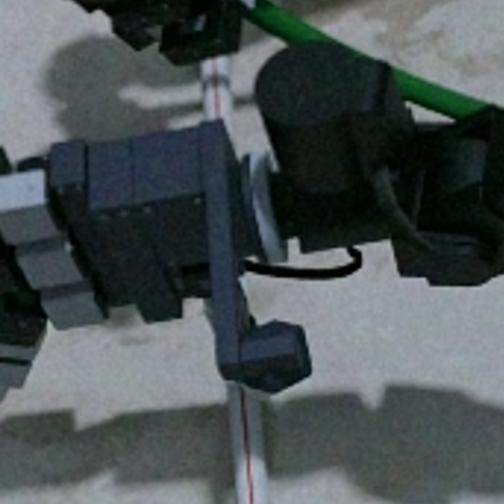

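>>> {"method": "execute_actions", "body": {"actions": [[[-0.0167,0,0.01,0,0,0,0,0,0,0,0,0,0,0,0,0,0,0,0,0,0,0,0.6,-0.6,0,0,0,0,0,0,1,0.58,0.5,0.95,0,0,0,0,0,0,0,0,0,0,0,0,0.6,-0.85],[-0.0167,0,0.022,0,0,0,0,0,0,0,0,0,0,0,0,0,0,0,0,0,0,0,0.6,-0.6,0,0,0,0,0,0,1,0.58,0.5,0.95,0,0,0,0,0,0,0,0,0,0,0,0,0.6,-0.85]],[[0.01,0,0,0,0,0,0,0,0,0,0,0,0,0,0,0,0,0,0,0,0,0,0.6,-0.6,0,0,0,0,0,0,1,0.58,0.5,0.95,0,0,0,0,0,0,0,0,0,0,0,0,0.6,-0.85],[0.02,0,0,0,0,0,0,0,0,0,0,0,0,0,0,0,0,0,0,0,0,0,0.6,-0.6,0,0,0,0,0,0,1,0.58,0.5,0.95,0,0,0,0,0,0,0,0,0,0,0,0,0.6,-0.85]]], "cameras": []}}

Scene clock: 2006.73 s.
left_arm: end_effector_position=(+0.7484, -0.0479, +0.1552) hand_goal=(+0.000, +0.750, +0.580, +0.700, +0.000, +0.750, +0.580, +0.700, +0.000, +0.750, +0.580, +0.700, +0.710, +0.680, +0.230, +0.170) hand_measured=(+0.994, +0.750, +0.578, +0.698, +0.004, +0.750, +0.580, +0.702, +0.004, +0.750, +0.580, +0.698, +0.710, +0.680, +0.230, +0.170) hand_current_ma=(+0, +0, +0, +0, +0, +0, +0, +0, +0, +0, +0, +0, +0, +0, +0, +0) hand_state=(overload, goal, goal, goal, goal, goal, goal, goal, goal, goal, goal, goal, goal, goal, goal, goal) hand_current_limit=0.60 hand_speed=-0.60 end_effector_quat_wxyz=(+0.676, +0.005, +0.737, +0.005) | right_arm: end_effector_position=(+0.5909, +0.3801, +0.3082) hand_goal=(+0.000, -0.012, -0.516, -0.134, +0.000, -0.324, -1.000, -0.600, +0.000, -0.322, -0.940, -0.328, -0.040, +0.680, +0.106, +0.062) hand_measured=(-0.004, -0.006, -0.514, -0.132, +0.004, -0.184, -0.834, -0.392, +0.006, -0.232, -0.820, -0.302, -0.048, +0.678, +0.108, +0.064) hand_current_ma=(-1, +2, +0, +0, +1, +406, +440, +440, +2, +196, +281, +21, -3, +0, +0, +0) hand_state=(goal, goal, goal, goal, goal, blocked, blocked, blocked, goal, blocked, blocked, blocked, goal, goal, goal, goal) hand_current_limit=0.60 hand_speed=-0.85 end_effector_quat_wxyz=(+0.349, -0.389, +0.585, +0.620)
Joint positions: left_arm=[-0.226 1.975 1.249 0.637 -0.226 -1.576] | right_arm=[0.308 2.145 1.69 0.508 -1.336 -1.049]
Joint torques (N m): left_arm=[0.91 -19.84 12.44 2.62 -0.08 0.26] | right_arm=[0.26 -27.11 15.13 2.45 -0.08 0.18]
Motor temperatures (°C): left_arm=[36 43 49 35 28 32] | right_arm=[33 50 61 31 33 29]
Heat: left arm: hottest elbow 49 °C; right arm: hottest elbow 61 °C.
Hand target: left_arm +0.7658, -0.0500, +0.1827; +0.699, +0.005, +0.715, +0.005 | right_arm +0.5883, +0.3811, +0.3607; +0.390, -0.422, +0.550, +0.606
Off the commanded pose: left_arm 0.033 m, 4 deg | right_arm 0.053 m, 7 deg.
Step readings (end_effector_position of left_arm | right_arm):
0: (+0.7449, -0.0464, +0.1709) | (+0.5909, +0.3801, +0.3082)
1: (+0.7449, -0.0464, +0.1709) | (+0.5909, +0.3801, +0.3082)
2: (+0.7450, -0.0464, +0.1709) | (+0.5909, +0.3801, +0.3082)
4: (+0.7451, -0.0468, +0.1709) | (+0.5909, +0.3801, +0.3082)
8: (+0.7453, -0.0470, +0.1704) | (+0.5909, +0.3801, +0.3082)
15: (+0.7473, -0.0476, +0.1729) | (+0.5909, +0.3801, +0.3082)
16: (+0.7474, -0.0476, +0.1731) | (+0.5909, +0.3801, +0.3082)
17: (+0.7475, -0.0476, +0.1731) | (+0.5909, +0.3801, +0.3082)
19: (+0.7477, -0.0477, +0.1716) | (+0.5909, +0.3801, +0.3082)
23: (+0.7481, -0.0478, +0.1642) | (+0.5909, +0.3801, +0.3082)
30: (+0.7484, -0.0479, +0.1552) | (+0.5909, +0.3801, +0.3082)
No camera images: "cameras" was empty.

>>> {"method": "execute_actions", "body": {"actions": [], "cameras": ["cam_high", "cam_left_wrist"]}}

>>> {"method": "zoom_image", "body": {"camera": "cam_high", "region": [140, 160, 260, 280]}}

>>> {"method": "zoom_image", "body": {"camera": "cam_left_wrist", "region": [0, 384, 120, 504]}}

Scene clock: 2009.03 s.
left_arm: end_effector_position=(+0.7484, -0.0479, +0.1552) hand_goal=(+0.000, +0.750, +0.580, +0.700, +0.000, +0.750, +0.580, +0.700, +0.000, +0.750, +0.580, +0.700, +0.710, +0.680, +0.230, +0.170) hand_measured=(+0.994, +0.750, +0.578, +0.698, +0.004, +0.750, +0.580, +0.702, +0.004, +0.750, +0.580, +0.698, +0.710, +0.680, +0.230, +0.170) hand_current_ma=(+0, +0, +0, +0, +0, +0, +0, +0, +0, +0, +0, +0, +0, +0, +0, +0) hand_state=(overload, goal, goal, goal, goal, goal, goal, goal, goal, goal, goal, goal, goal, goal, goal, goal) hand_current_limit=0.60 hand_speed=-0.60 end_effector_quat_wxyz=(+0.676, +0.005, +0.737, +0.005) | right_arm: end_effector_position=(+0.5909, +0.3801, +0.3082) hand_goal=(+0.000, -0.012, -0.516, -0.134, +0.000, -0.324, -1.000, -0.600, +0.000, -0.322, -0.940, -0.328, -0.040, +0.680, +0.106, +0.062) hand_measured=(-0.004, -0.006, -0.514, -0.132, +0.004, -0.184, -0.834, -0.392, +0.006, -0.232, -0.820, -0.302, -0.048, +0.678, +0.108, +0.064) hand_current_ma=(-1, +2, +0, +0, +1, +406, +440, +440, +2, +196, +281, +21, -3, +0, +0, +0) hand_state=(goal, goal, goal, goal, goal, blocked, blocked, blocked, goal, blocked, blocked, blocked, goal, goal, goal, goal) hand_current_limit=0.60 hand_speed=-0.85 end_effector_quat_wxyz=(+0.349, -0.389, +0.585, +0.620)
Joint positions: left_arm=[-0.226 1.975 1.249 0.637 -0.226 -1.576] | right_arm=[0.308 2.145 1.69 0.508 -1.336 -1.049]
Joint velocities: within noise
Joint torques (N m): left_arm=[0.97 -20.01 12.42 2.63 -0.07 0.26] | right_arm=[0.09 -27.05 15.16 2.5 -0.08 0.18]
Motor temperatures (°C): left_arm=[36 43 49 35 28 32] | right_arm=[33 50 61 31 33 29]
Heat: left arm: hottest elbow 49 °C; right arm: hottest elbow 61 °C.
Hand target: left_arm +0.7658, -0.0500, +0.1827; +0.699, +0.005, +0.715, +0.005 | right_arm +0.5883, +0.3811, +0.3607; +0.390, -0.422, +0.550, +0.606
Off the commanded pose: left_arm 0.033 m, 4 deg | right_arm 0.053 m, 7 deg.
Images, in order (width x height): cam_high 504x504, cam_left_wrist 504x504.

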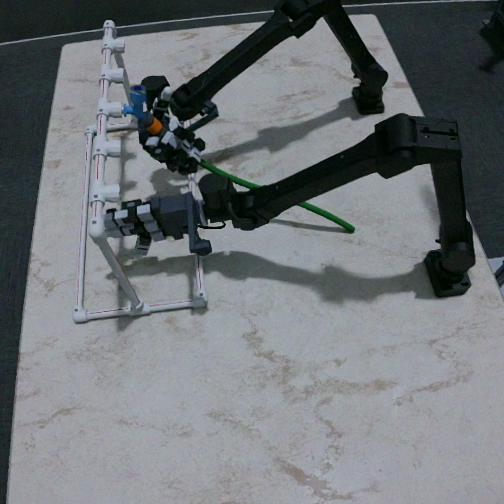

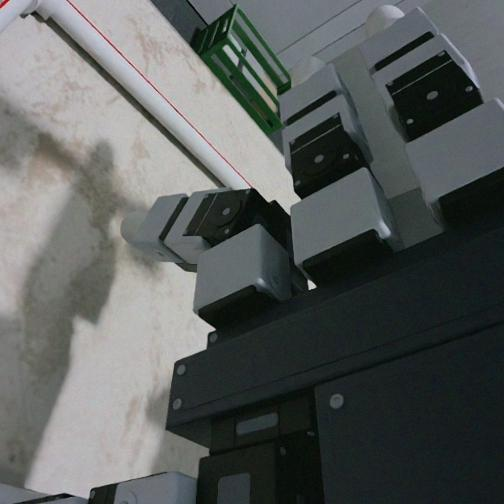

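Scaled by 4.200 from the camera's 504x504 image, which has a finer 720x720 frame.

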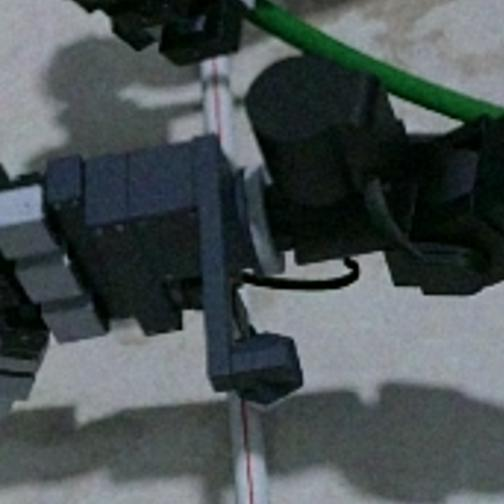

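Scaled by 4.200 from the camera's 504x504 image, which has a finer 720x720 frame.

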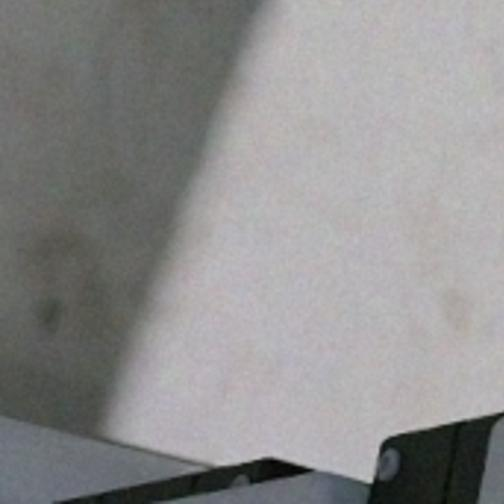

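>>> {"method": "execute_actions", "body": {"actions": [[[-0.02,0,0.005,0,-0.01,0,0,0,0,0,0,0,0,0,0,0,0,0,0,0,0,0,0.6,-0.6,0,0,0,0,0,0,1,0.58,0.5,0.95,0,0,0,0,0,0,0,0,0,0,0,0,0.6,-0.85],[-0.035,0,0.01,0,-0.022,0,0,0,0,0,0,0,0,0,0,0,0,0,0,0,0,0,0.6,-0.6,0,0,0,0,0,0,1,0.58,0.5,0.95,0,0,0,0,0,0,0,0,0,0,0,0,0.6,-0.85]],[[0,0,0,0,0,0,0,0,0,0,0,0,0,0,0,0,0,0,0,0,0,0,0.6,-0.6,0,0,0,0,0,0,1,0.58,0.5,0.95,0,0,0,0,0,0,0,0,0,0,0,0,0.6,-0.85]]], "cameras": ["cam_high"]}}

>>> {"method": "zoom_image", "body": {"camera": "cam_high", "region": [140, 160, 260, 280]}}

Scene clock: 2011.00 s.
left_arm: end_effector_position=(+0.7530, -0.0489, +0.1729) hand_goal=(+0.000, +0.750, +0.580, +0.700, +0.000, +0.750, +0.580, +0.700, +0.000, +0.750, +0.580, +0.700, +0.710, +0.680, +0.230, +0.170) hand_measured=(+0.994, +0.750, +0.578, +0.698, +0.004, +0.750, +0.580, +0.702, +0.004, +0.750, +0.580, +0.698, +0.710, +0.680, +0.230, +0.170) hand_current_ma=(+0, +0, +0, +0, +0, +0, +0, +0, +0, +0, +0, +0, +0, +0, +0, +0) hand_state=(overload, goal, goal, goal, goal, goal, goal, goal, goal, goal, goal, goal, goal, goal, goal, goal) hand_current_limit=0.60 hand_speed=-0.60 end_effector_quat_wxyz=(+0.698, +0.007, +0.716, +0.005) | right_arm: end_effector_position=(+0.5909, +0.3801, +0.3082) hand_goal=(+0.000, -0.012, -0.516, -0.134, +0.000, -0.324, -1.000, -0.600, +0.000, -0.322, -0.940, -0.328, -0.040, +0.680, +0.106, +0.062) hand_measured=(-0.004, -0.006, -0.514, -0.132, +0.004, -0.184, -0.834, -0.392, +0.006, -0.232, -0.820, -0.302, -0.048, +0.678, +0.108, +0.064) hand_current_ma=(-1, +2, +0, +0, +1, +406, +440, +440, +2, +196, +281, +21, -3, +0, +0, +0) hand_state=(goal, goal, goal, goal, goal, blocked, blocked, blocked, goal, blocked, blocked, blocked, goal, goal, goal, goal) hand_current_limit=0.60 hand_speed=-0.85 end_effector_quat_wxyz=(+0.349, -0.389, +0.585, +0.620)
Joint positions: left_arm=[-0.226 1.975 1.257 0.691 -0.224 -1.56] | right_arm=[0.308 2.145 1.69 0.508 -1.336 -1.049]
Joint torques (N m): left_arm=[1.03 -19.78 13.2 2.71 -0.04 0.27] | right_arm=[0.26 -27.16 15.13 2.47 -0.08 0.18]
Motor temperatures (°C): left_arm=[36 42 49 35 28 32] | right_arm=[33 50 61 31 33 29]
Heat: left arm: hottest elbow 49 °C; right arm: hottest elbow 61 °C.
Hand target: left_arm +0.7723, -0.0503, +0.2036; +0.723, +0.005, +0.691, +0.004 | right_arm +0.5883, +0.3811, +0.3607; +0.390, -0.422, +0.550, +0.606
Off the commanded pose: left_arm 0.036 m, 4 deg | right_arm 0.053 m, 7 deg.
Step readings (end_effector_position of left_arm | right_arm):
0: (+0.7484, -0.0479, +0.1552) | (+0.5909, +0.3801, +0.3082)
1: (+0.7484, -0.0479, +0.1552) | (+0.5909, +0.3801, +0.3082)
2: (+0.7485, -0.0479, +0.1557) | (+0.5909, +0.3801, +0.3082)
4: (+0.7491, -0.0479, +0.1589) | (+0.5909, +0.3801, +0.3082)
8: (+0.7509, -0.0483, +0.1671) | (+0.5909, +0.3801, +0.3082)
15: (+0.7529, -0.0489, +0.1726) | (+0.5909, +0.3801, +0.3082)
16: (+0.7530, -0.0489, +0.1728) | (+0.5909, +0.3801, +0.3082)
17: (+0.7530, -0.0489, +0.1728) | (+0.5909, +0.3801, +0.3082)
19: (+0.7530, -0.0489, +0.1729) | (+0.5909, +0.3801, +0.3082)
23: (+0.7530, -0.0489, +0.1729) | (+0.5909, +0.3801, +0.3082)
30: (+0.7530, -0.0489, +0.1729) | (+0.5909, +0.3801, +0.3082)
Images, in order (width x height): cam_high 504x504.

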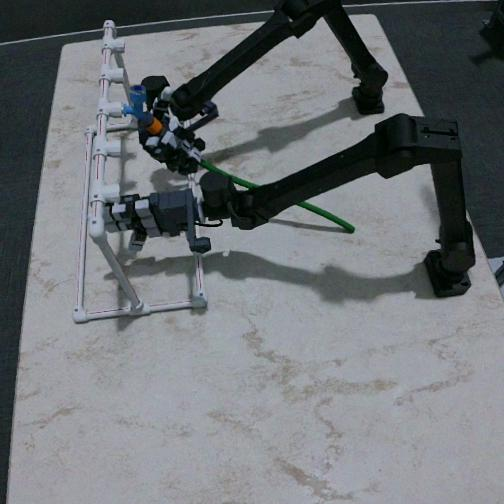

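Scaled by 4.200 from the camera's 504x504 image, which has a finer 720x720 frame.

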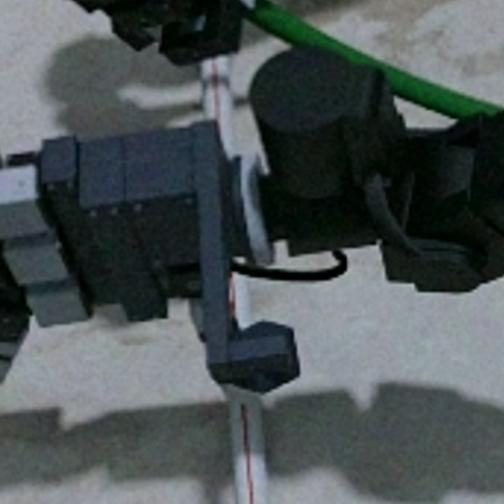

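>>> {"method": "execute_actions", "body": {"actions": [[[0.02,0,0,0,0,0,0,0,0,0,0,0,0,0,0,0,0,0,0,0,0,0,0.6,-0.6,0,0,0,0,0,0,1,0.58,0.5,0.95,0,0,0,0,0,0,0,0,0,0,0,0,0.6,-0.85],[0.04,0,0,0,0,0,0,0,0,0,0,0,0,0,0,0,0,0,0,0,0,0,0.6,-0.6,0,0,0,0,0,0,1,0.58,0.5,0.95,0,0,0,0,0,0,0,0,0,0,0,0,0.6,-0.85]],[[0.02,0,0,0,0,0,0,0,0,0,0,0,0,0,0,0,0,0,0,0,0,0,0.6,-0.6,0,0,0,0,0,0,1,0.58,0.5,0.95,0,0,0,0,0,0,0,0,0,0,0,0,0.6,-0.85],[0.04,0,0,0,0.005,0,0,0,0,0,0,0,0,0,0,0,0,0,0,0,0,0,0.6,-0.6,0,0,0,0,0,0,1,0.58,0.5,0.95,0,0,0,0,0,0,0,0,0,0,0,0,0.6,-0.85]]], "cameras": []}}

Scene clock: 2012.90 s.
left_arm: end_effector_position=(+0.7620, -0.0514, +0.1573) hand_goal=(+0.000, +0.750, +0.580, +0.700, +0.000, +0.750, +0.580, +0.700, +0.000, +0.750, +0.580, +0.700, +0.710, +0.680, +0.230, +0.170) hand_measured=(+0.996, +0.750, +0.578, +0.698, +0.004, +0.750, +0.580, +0.702, +0.006, +0.750, +0.580, +0.698, +0.710, +0.680, +0.224, +0.168) hand_current_ma=(+0, +0, +0, +0, +0, +0, +0, +0, +0, +0, +0, +0, +0, +0, -1, +0) hand_state=(overload, goal, goal, goal, goal, goal, goal, goal, goal, goal, goal, goal, goal, goal, goal, goal) hand_current_limit=0.60 hand_speed=-0.60 end_effector_quat_wxyz=(+0.712, +0.005, +0.702, +0.002) | right_arm: end_effector_position=(+0.5909, +0.3801, +0.3082) hand_goal=(+0.000, -0.012, -0.516, -0.134, +0.000, -0.324, -1.000, -0.600, +0.000, -0.322, -0.940, -0.328, -0.040, +0.680, +0.106, +0.062) hand_measured=(-0.004, -0.006, -0.514, -0.132, +0.004, -0.184, -0.834, -0.392, +0.006, -0.232, -0.820, -0.302, -0.048, +0.678, +0.108, +0.064) hand_current_ma=(-1, +1, +0, +0, +1, +406, +440, +440, +2, +196, +281, +21, -3, +0, +0, +0) hand_state=(goal, goal, goal, goal, goal, blocked, blocked, blocked, goal, blocked, blocked, blocked, goal, goal, goal, goal) hand_current_limit=0.60 hand_speed=-0.85 end_effector_quat_wxyz=(+0.349, -0.389, +0.585, +0.620)
Joint positions: left_arm=[-0.226 2.035 1.275 0.774 -0.221 -1.557] | right_arm=[0.308 2.145 1.69 0.508 -1.336 -1.049]
Joint torques (N m): left_arm=[1.26 -18.14 11.1 2.3 -0.04 0.19] | right_arm=[0.09 -27.16 15.13 2.47 -0.07 0.19]
Motor temperatures (°C): left_arm=[36 42 49 35 28 32] | right_arm=[33 50 61 31 33 29]
Heat: left arm: hottest elbow 49 °C; right arm: hottest elbow 61 °C.
Hand target: left_arm +0.7745, -0.0497, +0.1558; +0.718, +0.005, +0.696, +0.004 | right_arm +0.5884, +0.3811, +0.3607; +0.390, -0.422, +0.550, +0.606
Off the commanded pose: left_arm 0.013 m, 1 deg | right_arm 0.053 m, 7 deg.
Step readings (end_effector_position of left_arm | right_arm):
0: (+0.7530, -0.0489, +0.1729) | (+0.5909, +0.3801, +0.3082)
1: (+0.7530, -0.0489, +0.1730) | (+0.5909, +0.3801, +0.3082)
2: (+0.7532, -0.0490, +0.1732) | (+0.5909, +0.3801, +0.3082)
4: (+0.7539, -0.0492, +0.1729) | (+0.5909, +0.3801, +0.3082)
8: (+0.7558, -0.0498, +0.1641) | (+0.5909, +0.3801, +0.3082)
15: (+0.7580, -0.0503, +0.1636) | (+0.5909, +0.3801, +0.3082)
16: (+0.7581, -0.0503, +0.1624) | (+0.5909, +0.3801, +0.3082)
17: (+0.7583, -0.0504, +0.1632) | (+0.5909, +0.3801, +0.3082)
19: (+0.7586, -0.0504, +0.1620) | (+0.5909, +0.3801, +0.3082)
23: (+0.7607, -0.0510, +0.1611) | (+0.5909, +0.3801, +0.3082)
30: (+0.7620, -0.0513, +0.1576) | (+0.5909, +0.3801, +0.3082)
No camera images: "cameras" was empty.

>>> {"method": "execute_actions", "body": {"actions": [[[-0.03,0,-0.01,0,0.005,0,0,0,0,0,0,0,0,0,0,0,0,0,0,0,0,0,0.6,-0.6,0,0,0,0,0,0,1,0.58,0.5,0.95,0,0,0,0,0,0,0,0,0,0,0,0,0.6,-0.85],[-0.06,0,-0.03,0,0.01,0,0,0,0,0,0,0,0,0,0,0,0,0,0,0,0,0,0.6,-0.6,0,0,0,0,0,0,1,0.58,0.5,0.95,0,0,0,0,0,0,0,0,0,0,0,0,0.6,-0.85]],[[-0.01,0,-0.01,0,0,0,0,0,0,0,0,0,0,0,0,0,0,0,0,0,0,0,0.6,-0.6,0,0,0,0,0,0,1,0.58,0.5,0.95,0,0,0,0,0,0,0,0,0,0,0,0,0.6,-0.85]]], "cameras": ["cam_high"]}}

>>> {"method": "zoom_image", "body": {"camera": "cam_high", "region": [140, 160, 260, 280]}}

Scene clock: 2017.17 s.
left_arm: end_effector_position=(+0.7539, -0.0485, +0.1846) hand_goal=(+0.000, +0.750, +0.580, +0.700, +0.000, +0.750, +0.580, +0.700, +0.000, +0.750, +0.580, +0.700, +0.710, +0.680, +0.230, +0.170) hand_measured=(+0.996, +0.750, +0.578, +0.698, +0.004, +0.750, +0.580, +0.702, +0.006, +0.750, +0.580, +0.698, +0.712, +0.680, +0.228, +0.168) hand_current_ma=(+0, +0, +0, +0, +0, +0, +0, +0, +0, +0, +0, +0, +0, +0, +0, +0) hand_state=(overload, goal, goal, goal, goal, goal, goal, goal, goal, goal, goal, goal, goal, goal, goal, goal) hand_current_limit=0.60 hand_speed=-0.60 end_effector_quat_wxyz=(+0.703, +0.005, +0.711, +0.006) | right_arm: end_effector_position=(+0.5908, +0.3801, +0.3082) hand_goal=(+0.000, -0.012, -0.516, -0.134, +0.000, -0.324, -1.000, -0.600, +0.000, -0.322, -0.940, -0.328, -0.040, +0.680, +0.106, +0.062) hand_measured=(-0.004, -0.006, -0.514, -0.132, +0.004, -0.184, -0.834, -0.392, +0.006, -0.232, -0.820, -0.302, -0.048, +0.678, +0.108, +0.064) hand_current_ma=(-1, +1, +0, +0, +1, +406, +440, +440, +2, +196, +281, +21, -3, +0, +0, +0) hand_state=(goal, goal, goal, goal, goal, blocked, blocked, blocked, goal, blocked, blocked, blocked, goal, goal, goal, goal) hand_current_limit=0.60 hand_speed=-0.85 end_effector_quat_wxyz=(+0.349, -0.389, +0.585, +0.620)
Joint positions: left_arm=[-0.226 1.963 1.264 0.687 -0.227 -1.557] | right_arm=[0.308 2.145 1.69 0.508 -1.337 -1.049]
Joint torques (N m): left_arm=[0.56 -22.77 7.39 1.74 -0.22 0.12] | right_arm=[0.21 -27.16 15.13 2.45 -0.03 0.18]
Motor temperatures (°C): left_arm=[36 42 49 35 28 32] | right_arm=[33 50 60 31 33 29]
Heat: left arm: hottest elbow 49 °C; right arm: hottest elbow 60 °C.
Hand target: left_arm +0.7494, -0.0502, +0.1972; +0.707, +0.005, +0.708, +0.004 | right_arm +0.5884, +0.3811, +0.3607; +0.390, -0.422, +0.550, +0.606
Off the commanded pose: left_arm 0.014 m, 1 deg | right_arm 0.053 m, 7 deg.
Step readings (end_effector_position of left_arm | right_arm):
0: (+0.7620, -0.0514, +0.1573) | (+0.5909, +0.3801, +0.3082)
1: (+0.7620, -0.0514, +0.1573) | (+0.5909, +0.3801, +0.3082)
2: (+0.7620, -0.0513, +0.1572) | (+0.5909, +0.3801, +0.3082)
4: (+0.7616, -0.0513, +0.1579) | (+0.5909, +0.3801, +0.3082)
8: (+0.7597, -0.0504, +0.1638) | (+0.5908, +0.3801, +0.3082)
15: (+0.7580, -0.0498, +0.1817) | (+0.5908, +0.3801, +0.3082)
16: (+0.7579, -0.0498, +0.1827) | (+0.5908, +0.3801, +0.3082)
17: (+0.7578, -0.0497, +0.1832) | (+0.5908, +0.3801, +0.3082)
19: (+0.7571, -0.0495, +0.1834) | (+0.5908, +0.3801, +0.3082)
23: (+0.7546, -0.0487, +0.1833) | (+0.5908, +0.3801, +0.3082)
30: (+0.7540, -0.0486, +0.1846) | (+0.5908, +0.3801, +0.3082)
Images, in order (width x height): cam_high 504x504.

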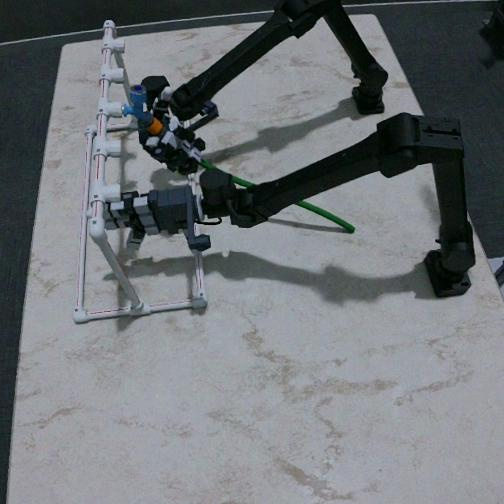

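Scaled by 4.200 from the camera's 504x504 image, which has a finer 720x720 frame.

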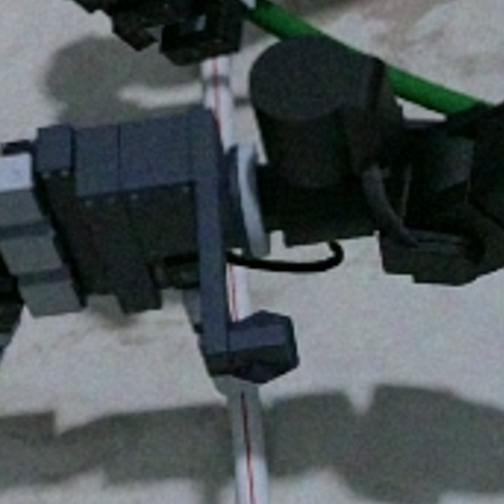

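>>> {"method": "execute_actions", "body": {"actions": [[[0,0,-0.007,0,0,0,0,0,0,0,0,0,0,0,0,0,0,0,0,0,0,0,0.6,-0.6,0,0,0,0,0,0,1,0.58,0.5,0.95,0,0,0,0,0,0,0,0,0,0,0,0,0.6,-0.85],[0,0,-0.013,0,0,0,0,0,0,0,0,0,0,0,0,0,0,0,0,0,0,0,0.6,-0.6,0,0,0,0,0,0,1,0.58,0.5,0.95,0,0,0,0,0,0,0,0,0,0,0,0,0.6,-0.85]],[[0.015,0,0,0,0,0,0,0,0,0,0,0,0,0,0,0,0,0,0,0,0,0,0.6,-0.6,0,0,0,0,0,0,1,0.58,0.5,0.95,0,0,0,0,0,0,0,0,0,0,0,0,0.6,-0.85],[0.03,0,0,0,0,0,0,0,0,0,0,0,0,0,0,0,0,0,0,0,0,0,0.6,-0.6,0,0,0,0,0,0,1,0.58,0.5,0.95,0,0,0,0,0,0,0,0,0,0,0,0,0.6,-0.85]],[[0.01,0,0,0,0,0,0,0,0,0,0,0,0,0,0,0,0,0,0,0,0,0,0.6,-0.6,0,0,0,0,0,0,1,0.58,0.5,0.95,0,0,0,0,0,0,0,0,0,0,0,0,0.6,-0.85],[0.02,0,0,0,0,0,0,0,0,0,0,0,0,0,0,0,0,0,0,0,0,0,0.6,-0.6,0,0,0,0,0,0,1,0.58,0.5,0.95,0,0,0,0,0,0,0,0,0,0,0,0,0.6,-0.85]]], "cameras": ["cam_high"]}}

>>> {"method": "zoom_image", "body": {"camera": "cam_high", "region": [140, 160, 260, 280]}}

Scene clock: 2019.57 s.
left_arm: end_effector_position=(+0.7431, -0.0456, +0.1720) hand_goal=(+0.000, +0.750, +0.580, +0.700, +0.000, +0.750, +0.580, +0.700, +0.000, +0.750, +0.580, +0.700, +0.710, +0.680, +0.230, +0.170) hand_measured=(+0.996, +0.750, +0.578, +0.698, +0.004, +0.750, +0.580, +0.702, +0.006, +0.750, +0.580, +0.698, +0.712, +0.680, +0.228, +0.168) hand_current_ma=(+0, +0, +0, +0, +0, +0, +0, +0, +0, +0, +0, +0, +0, +0, +0, +0) hand_state=(overload, goal, goal, goal, goal, goal, goal, goal, goal, goal, goal, goal, goal, goal, goal, goal) hand_current_limit=0.60 hand_speed=-0.60 end_effector_quat_wxyz=(+0.704, +0.004, +0.710, +0.007) | right_arm: end_effector_position=(+0.5908, +0.3801, +0.3082) hand_goal=(+0.000, -0.012, -0.516, -0.134, +0.000, -0.324, -1.000, -0.600, +0.000, -0.322, -0.940, -0.328, -0.040, +0.680, +0.106, +0.062) hand_measured=(-0.004, -0.006, -0.514, -0.132, +0.004, -0.184, -0.834, -0.392, +0.006, -0.232, -0.820, -0.302, -0.048, +0.678, +0.108, +0.064) hand_current_ma=(-1, +1, +0, +0, +1, +406, +440, +440, +2, +196, +281, +21, -3, +0, +0, +0) hand_state=(goal, goal, goal, goal, goal, blocked, blocked, blocked, goal, blocked, blocked, blocked, goal, goal, goal, goal) hand_current_limit=0.60 hand_speed=-0.85 end_effector_quat_wxyz=(+0.349, -0.389, +0.585, +0.620)
Joint positions: left_arm=[-0.226 1.964 1.221 0.735 -0.23 -1.557] | right_arm=[0.308 2.145 1.69 0.508 -1.337 -1.049]
Joint torques (N m): left_arm=[0.26 -19.49 7.28 2.65 -0.2 0.11] | right_arm=[0.15 -27.16 15.12 2.44 -0.04 0.18]
Motor temperatures (°C): left_arm=[36 43 49 35 28 32] | right_arm=[33 50 60 31 33 29]
Heat: left arm: hottest elbow 49 °C; right arm: hottest elbow 60 °C.
Hand target: left_arm +0.7416, -0.0498, +0.1673; +0.707, +0.005, +0.708, +0.004 | right_arm +0.5884, +0.3811, +0.3607; +0.390, -0.422, +0.550, +0.606
Off the commanded pose: left_arm 0.007 m, 0 deg | right_arm 0.053 m, 7 deg.
Step readings (end_effector_position of left_arm | right_arm):
0: (+0.7539, -0.0485, +0.1846) | (+0.5908, +0.3801, +0.3082)
1: (+0.7539, -0.0485, +0.1846) | (+0.5908, +0.3801, +0.3082)
2: (+0.7535, -0.0484, +0.1843) | (+0.5908, +0.3801, +0.3082)
4: (+0.7514, -0.0478, +0.1835) | (+0.5908, +0.3801, +0.3082)
8: (+0.7470, -0.0465, +0.1818) | (+0.5908, +0.3801, +0.3082)
15: (+0.7462, -0.0463, +0.1824) | (+0.5908, +0.3801, +0.3082)
16: (+0.7461, -0.0463, +0.1822) | (+0.5908, +0.3801, +0.3082)
17: (+0.7460, -0.0462, +0.1820) | (+0.5908, +0.3801, +0.3082)
19: (+0.7453, -0.0461, +0.1812) | (+0.5908, +0.3801, +0.3082)
23: (+0.7436, -0.0457, +0.1800) | (+0.5908, +0.3801, +0.3082)
30: (+0.7436, -0.0457, +0.1813) | (+0.5908, +0.3801, +0.3082)
31: (+0.7436, -0.0457, +0.1813) | (+0.5908, +0.3801, +0.3082)
32: (+0.7437, -0.0457, +0.1817) | (+0.5908, +0.3801, +0.3082)
34: (+0.7439, -0.0458, +0.1827) | (+0.5908, +0.3801, +0.3082)
38: (+0.7444, -0.0459, +0.1818) | (+0.5908, +0.3801, +0.3082)
45: (+0.7431, -0.0456, +0.1732) | (+0.5908, +0.3801, +0.3082)
Images, in order (width x height): cam_high 504x504.

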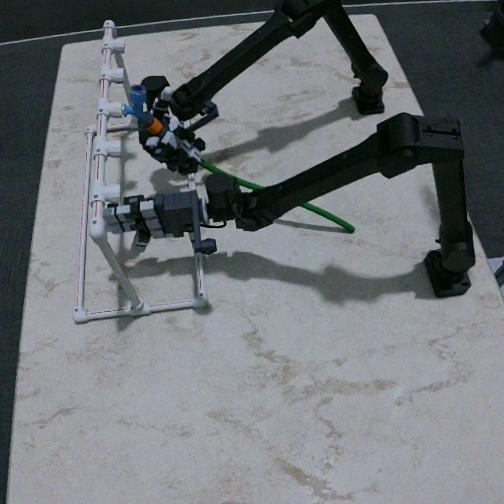

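Scaled by 4.200 from the camera's 504x504 image, which has a finer 720x720 frame.

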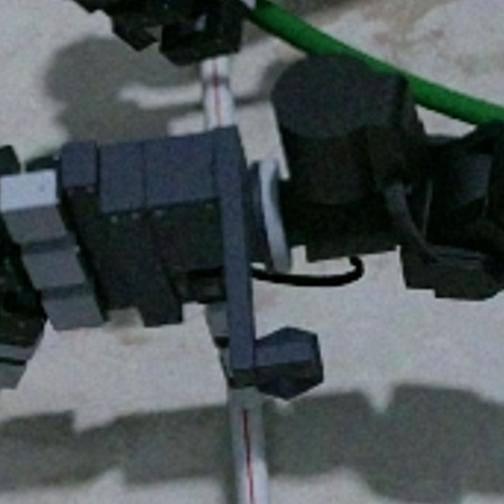

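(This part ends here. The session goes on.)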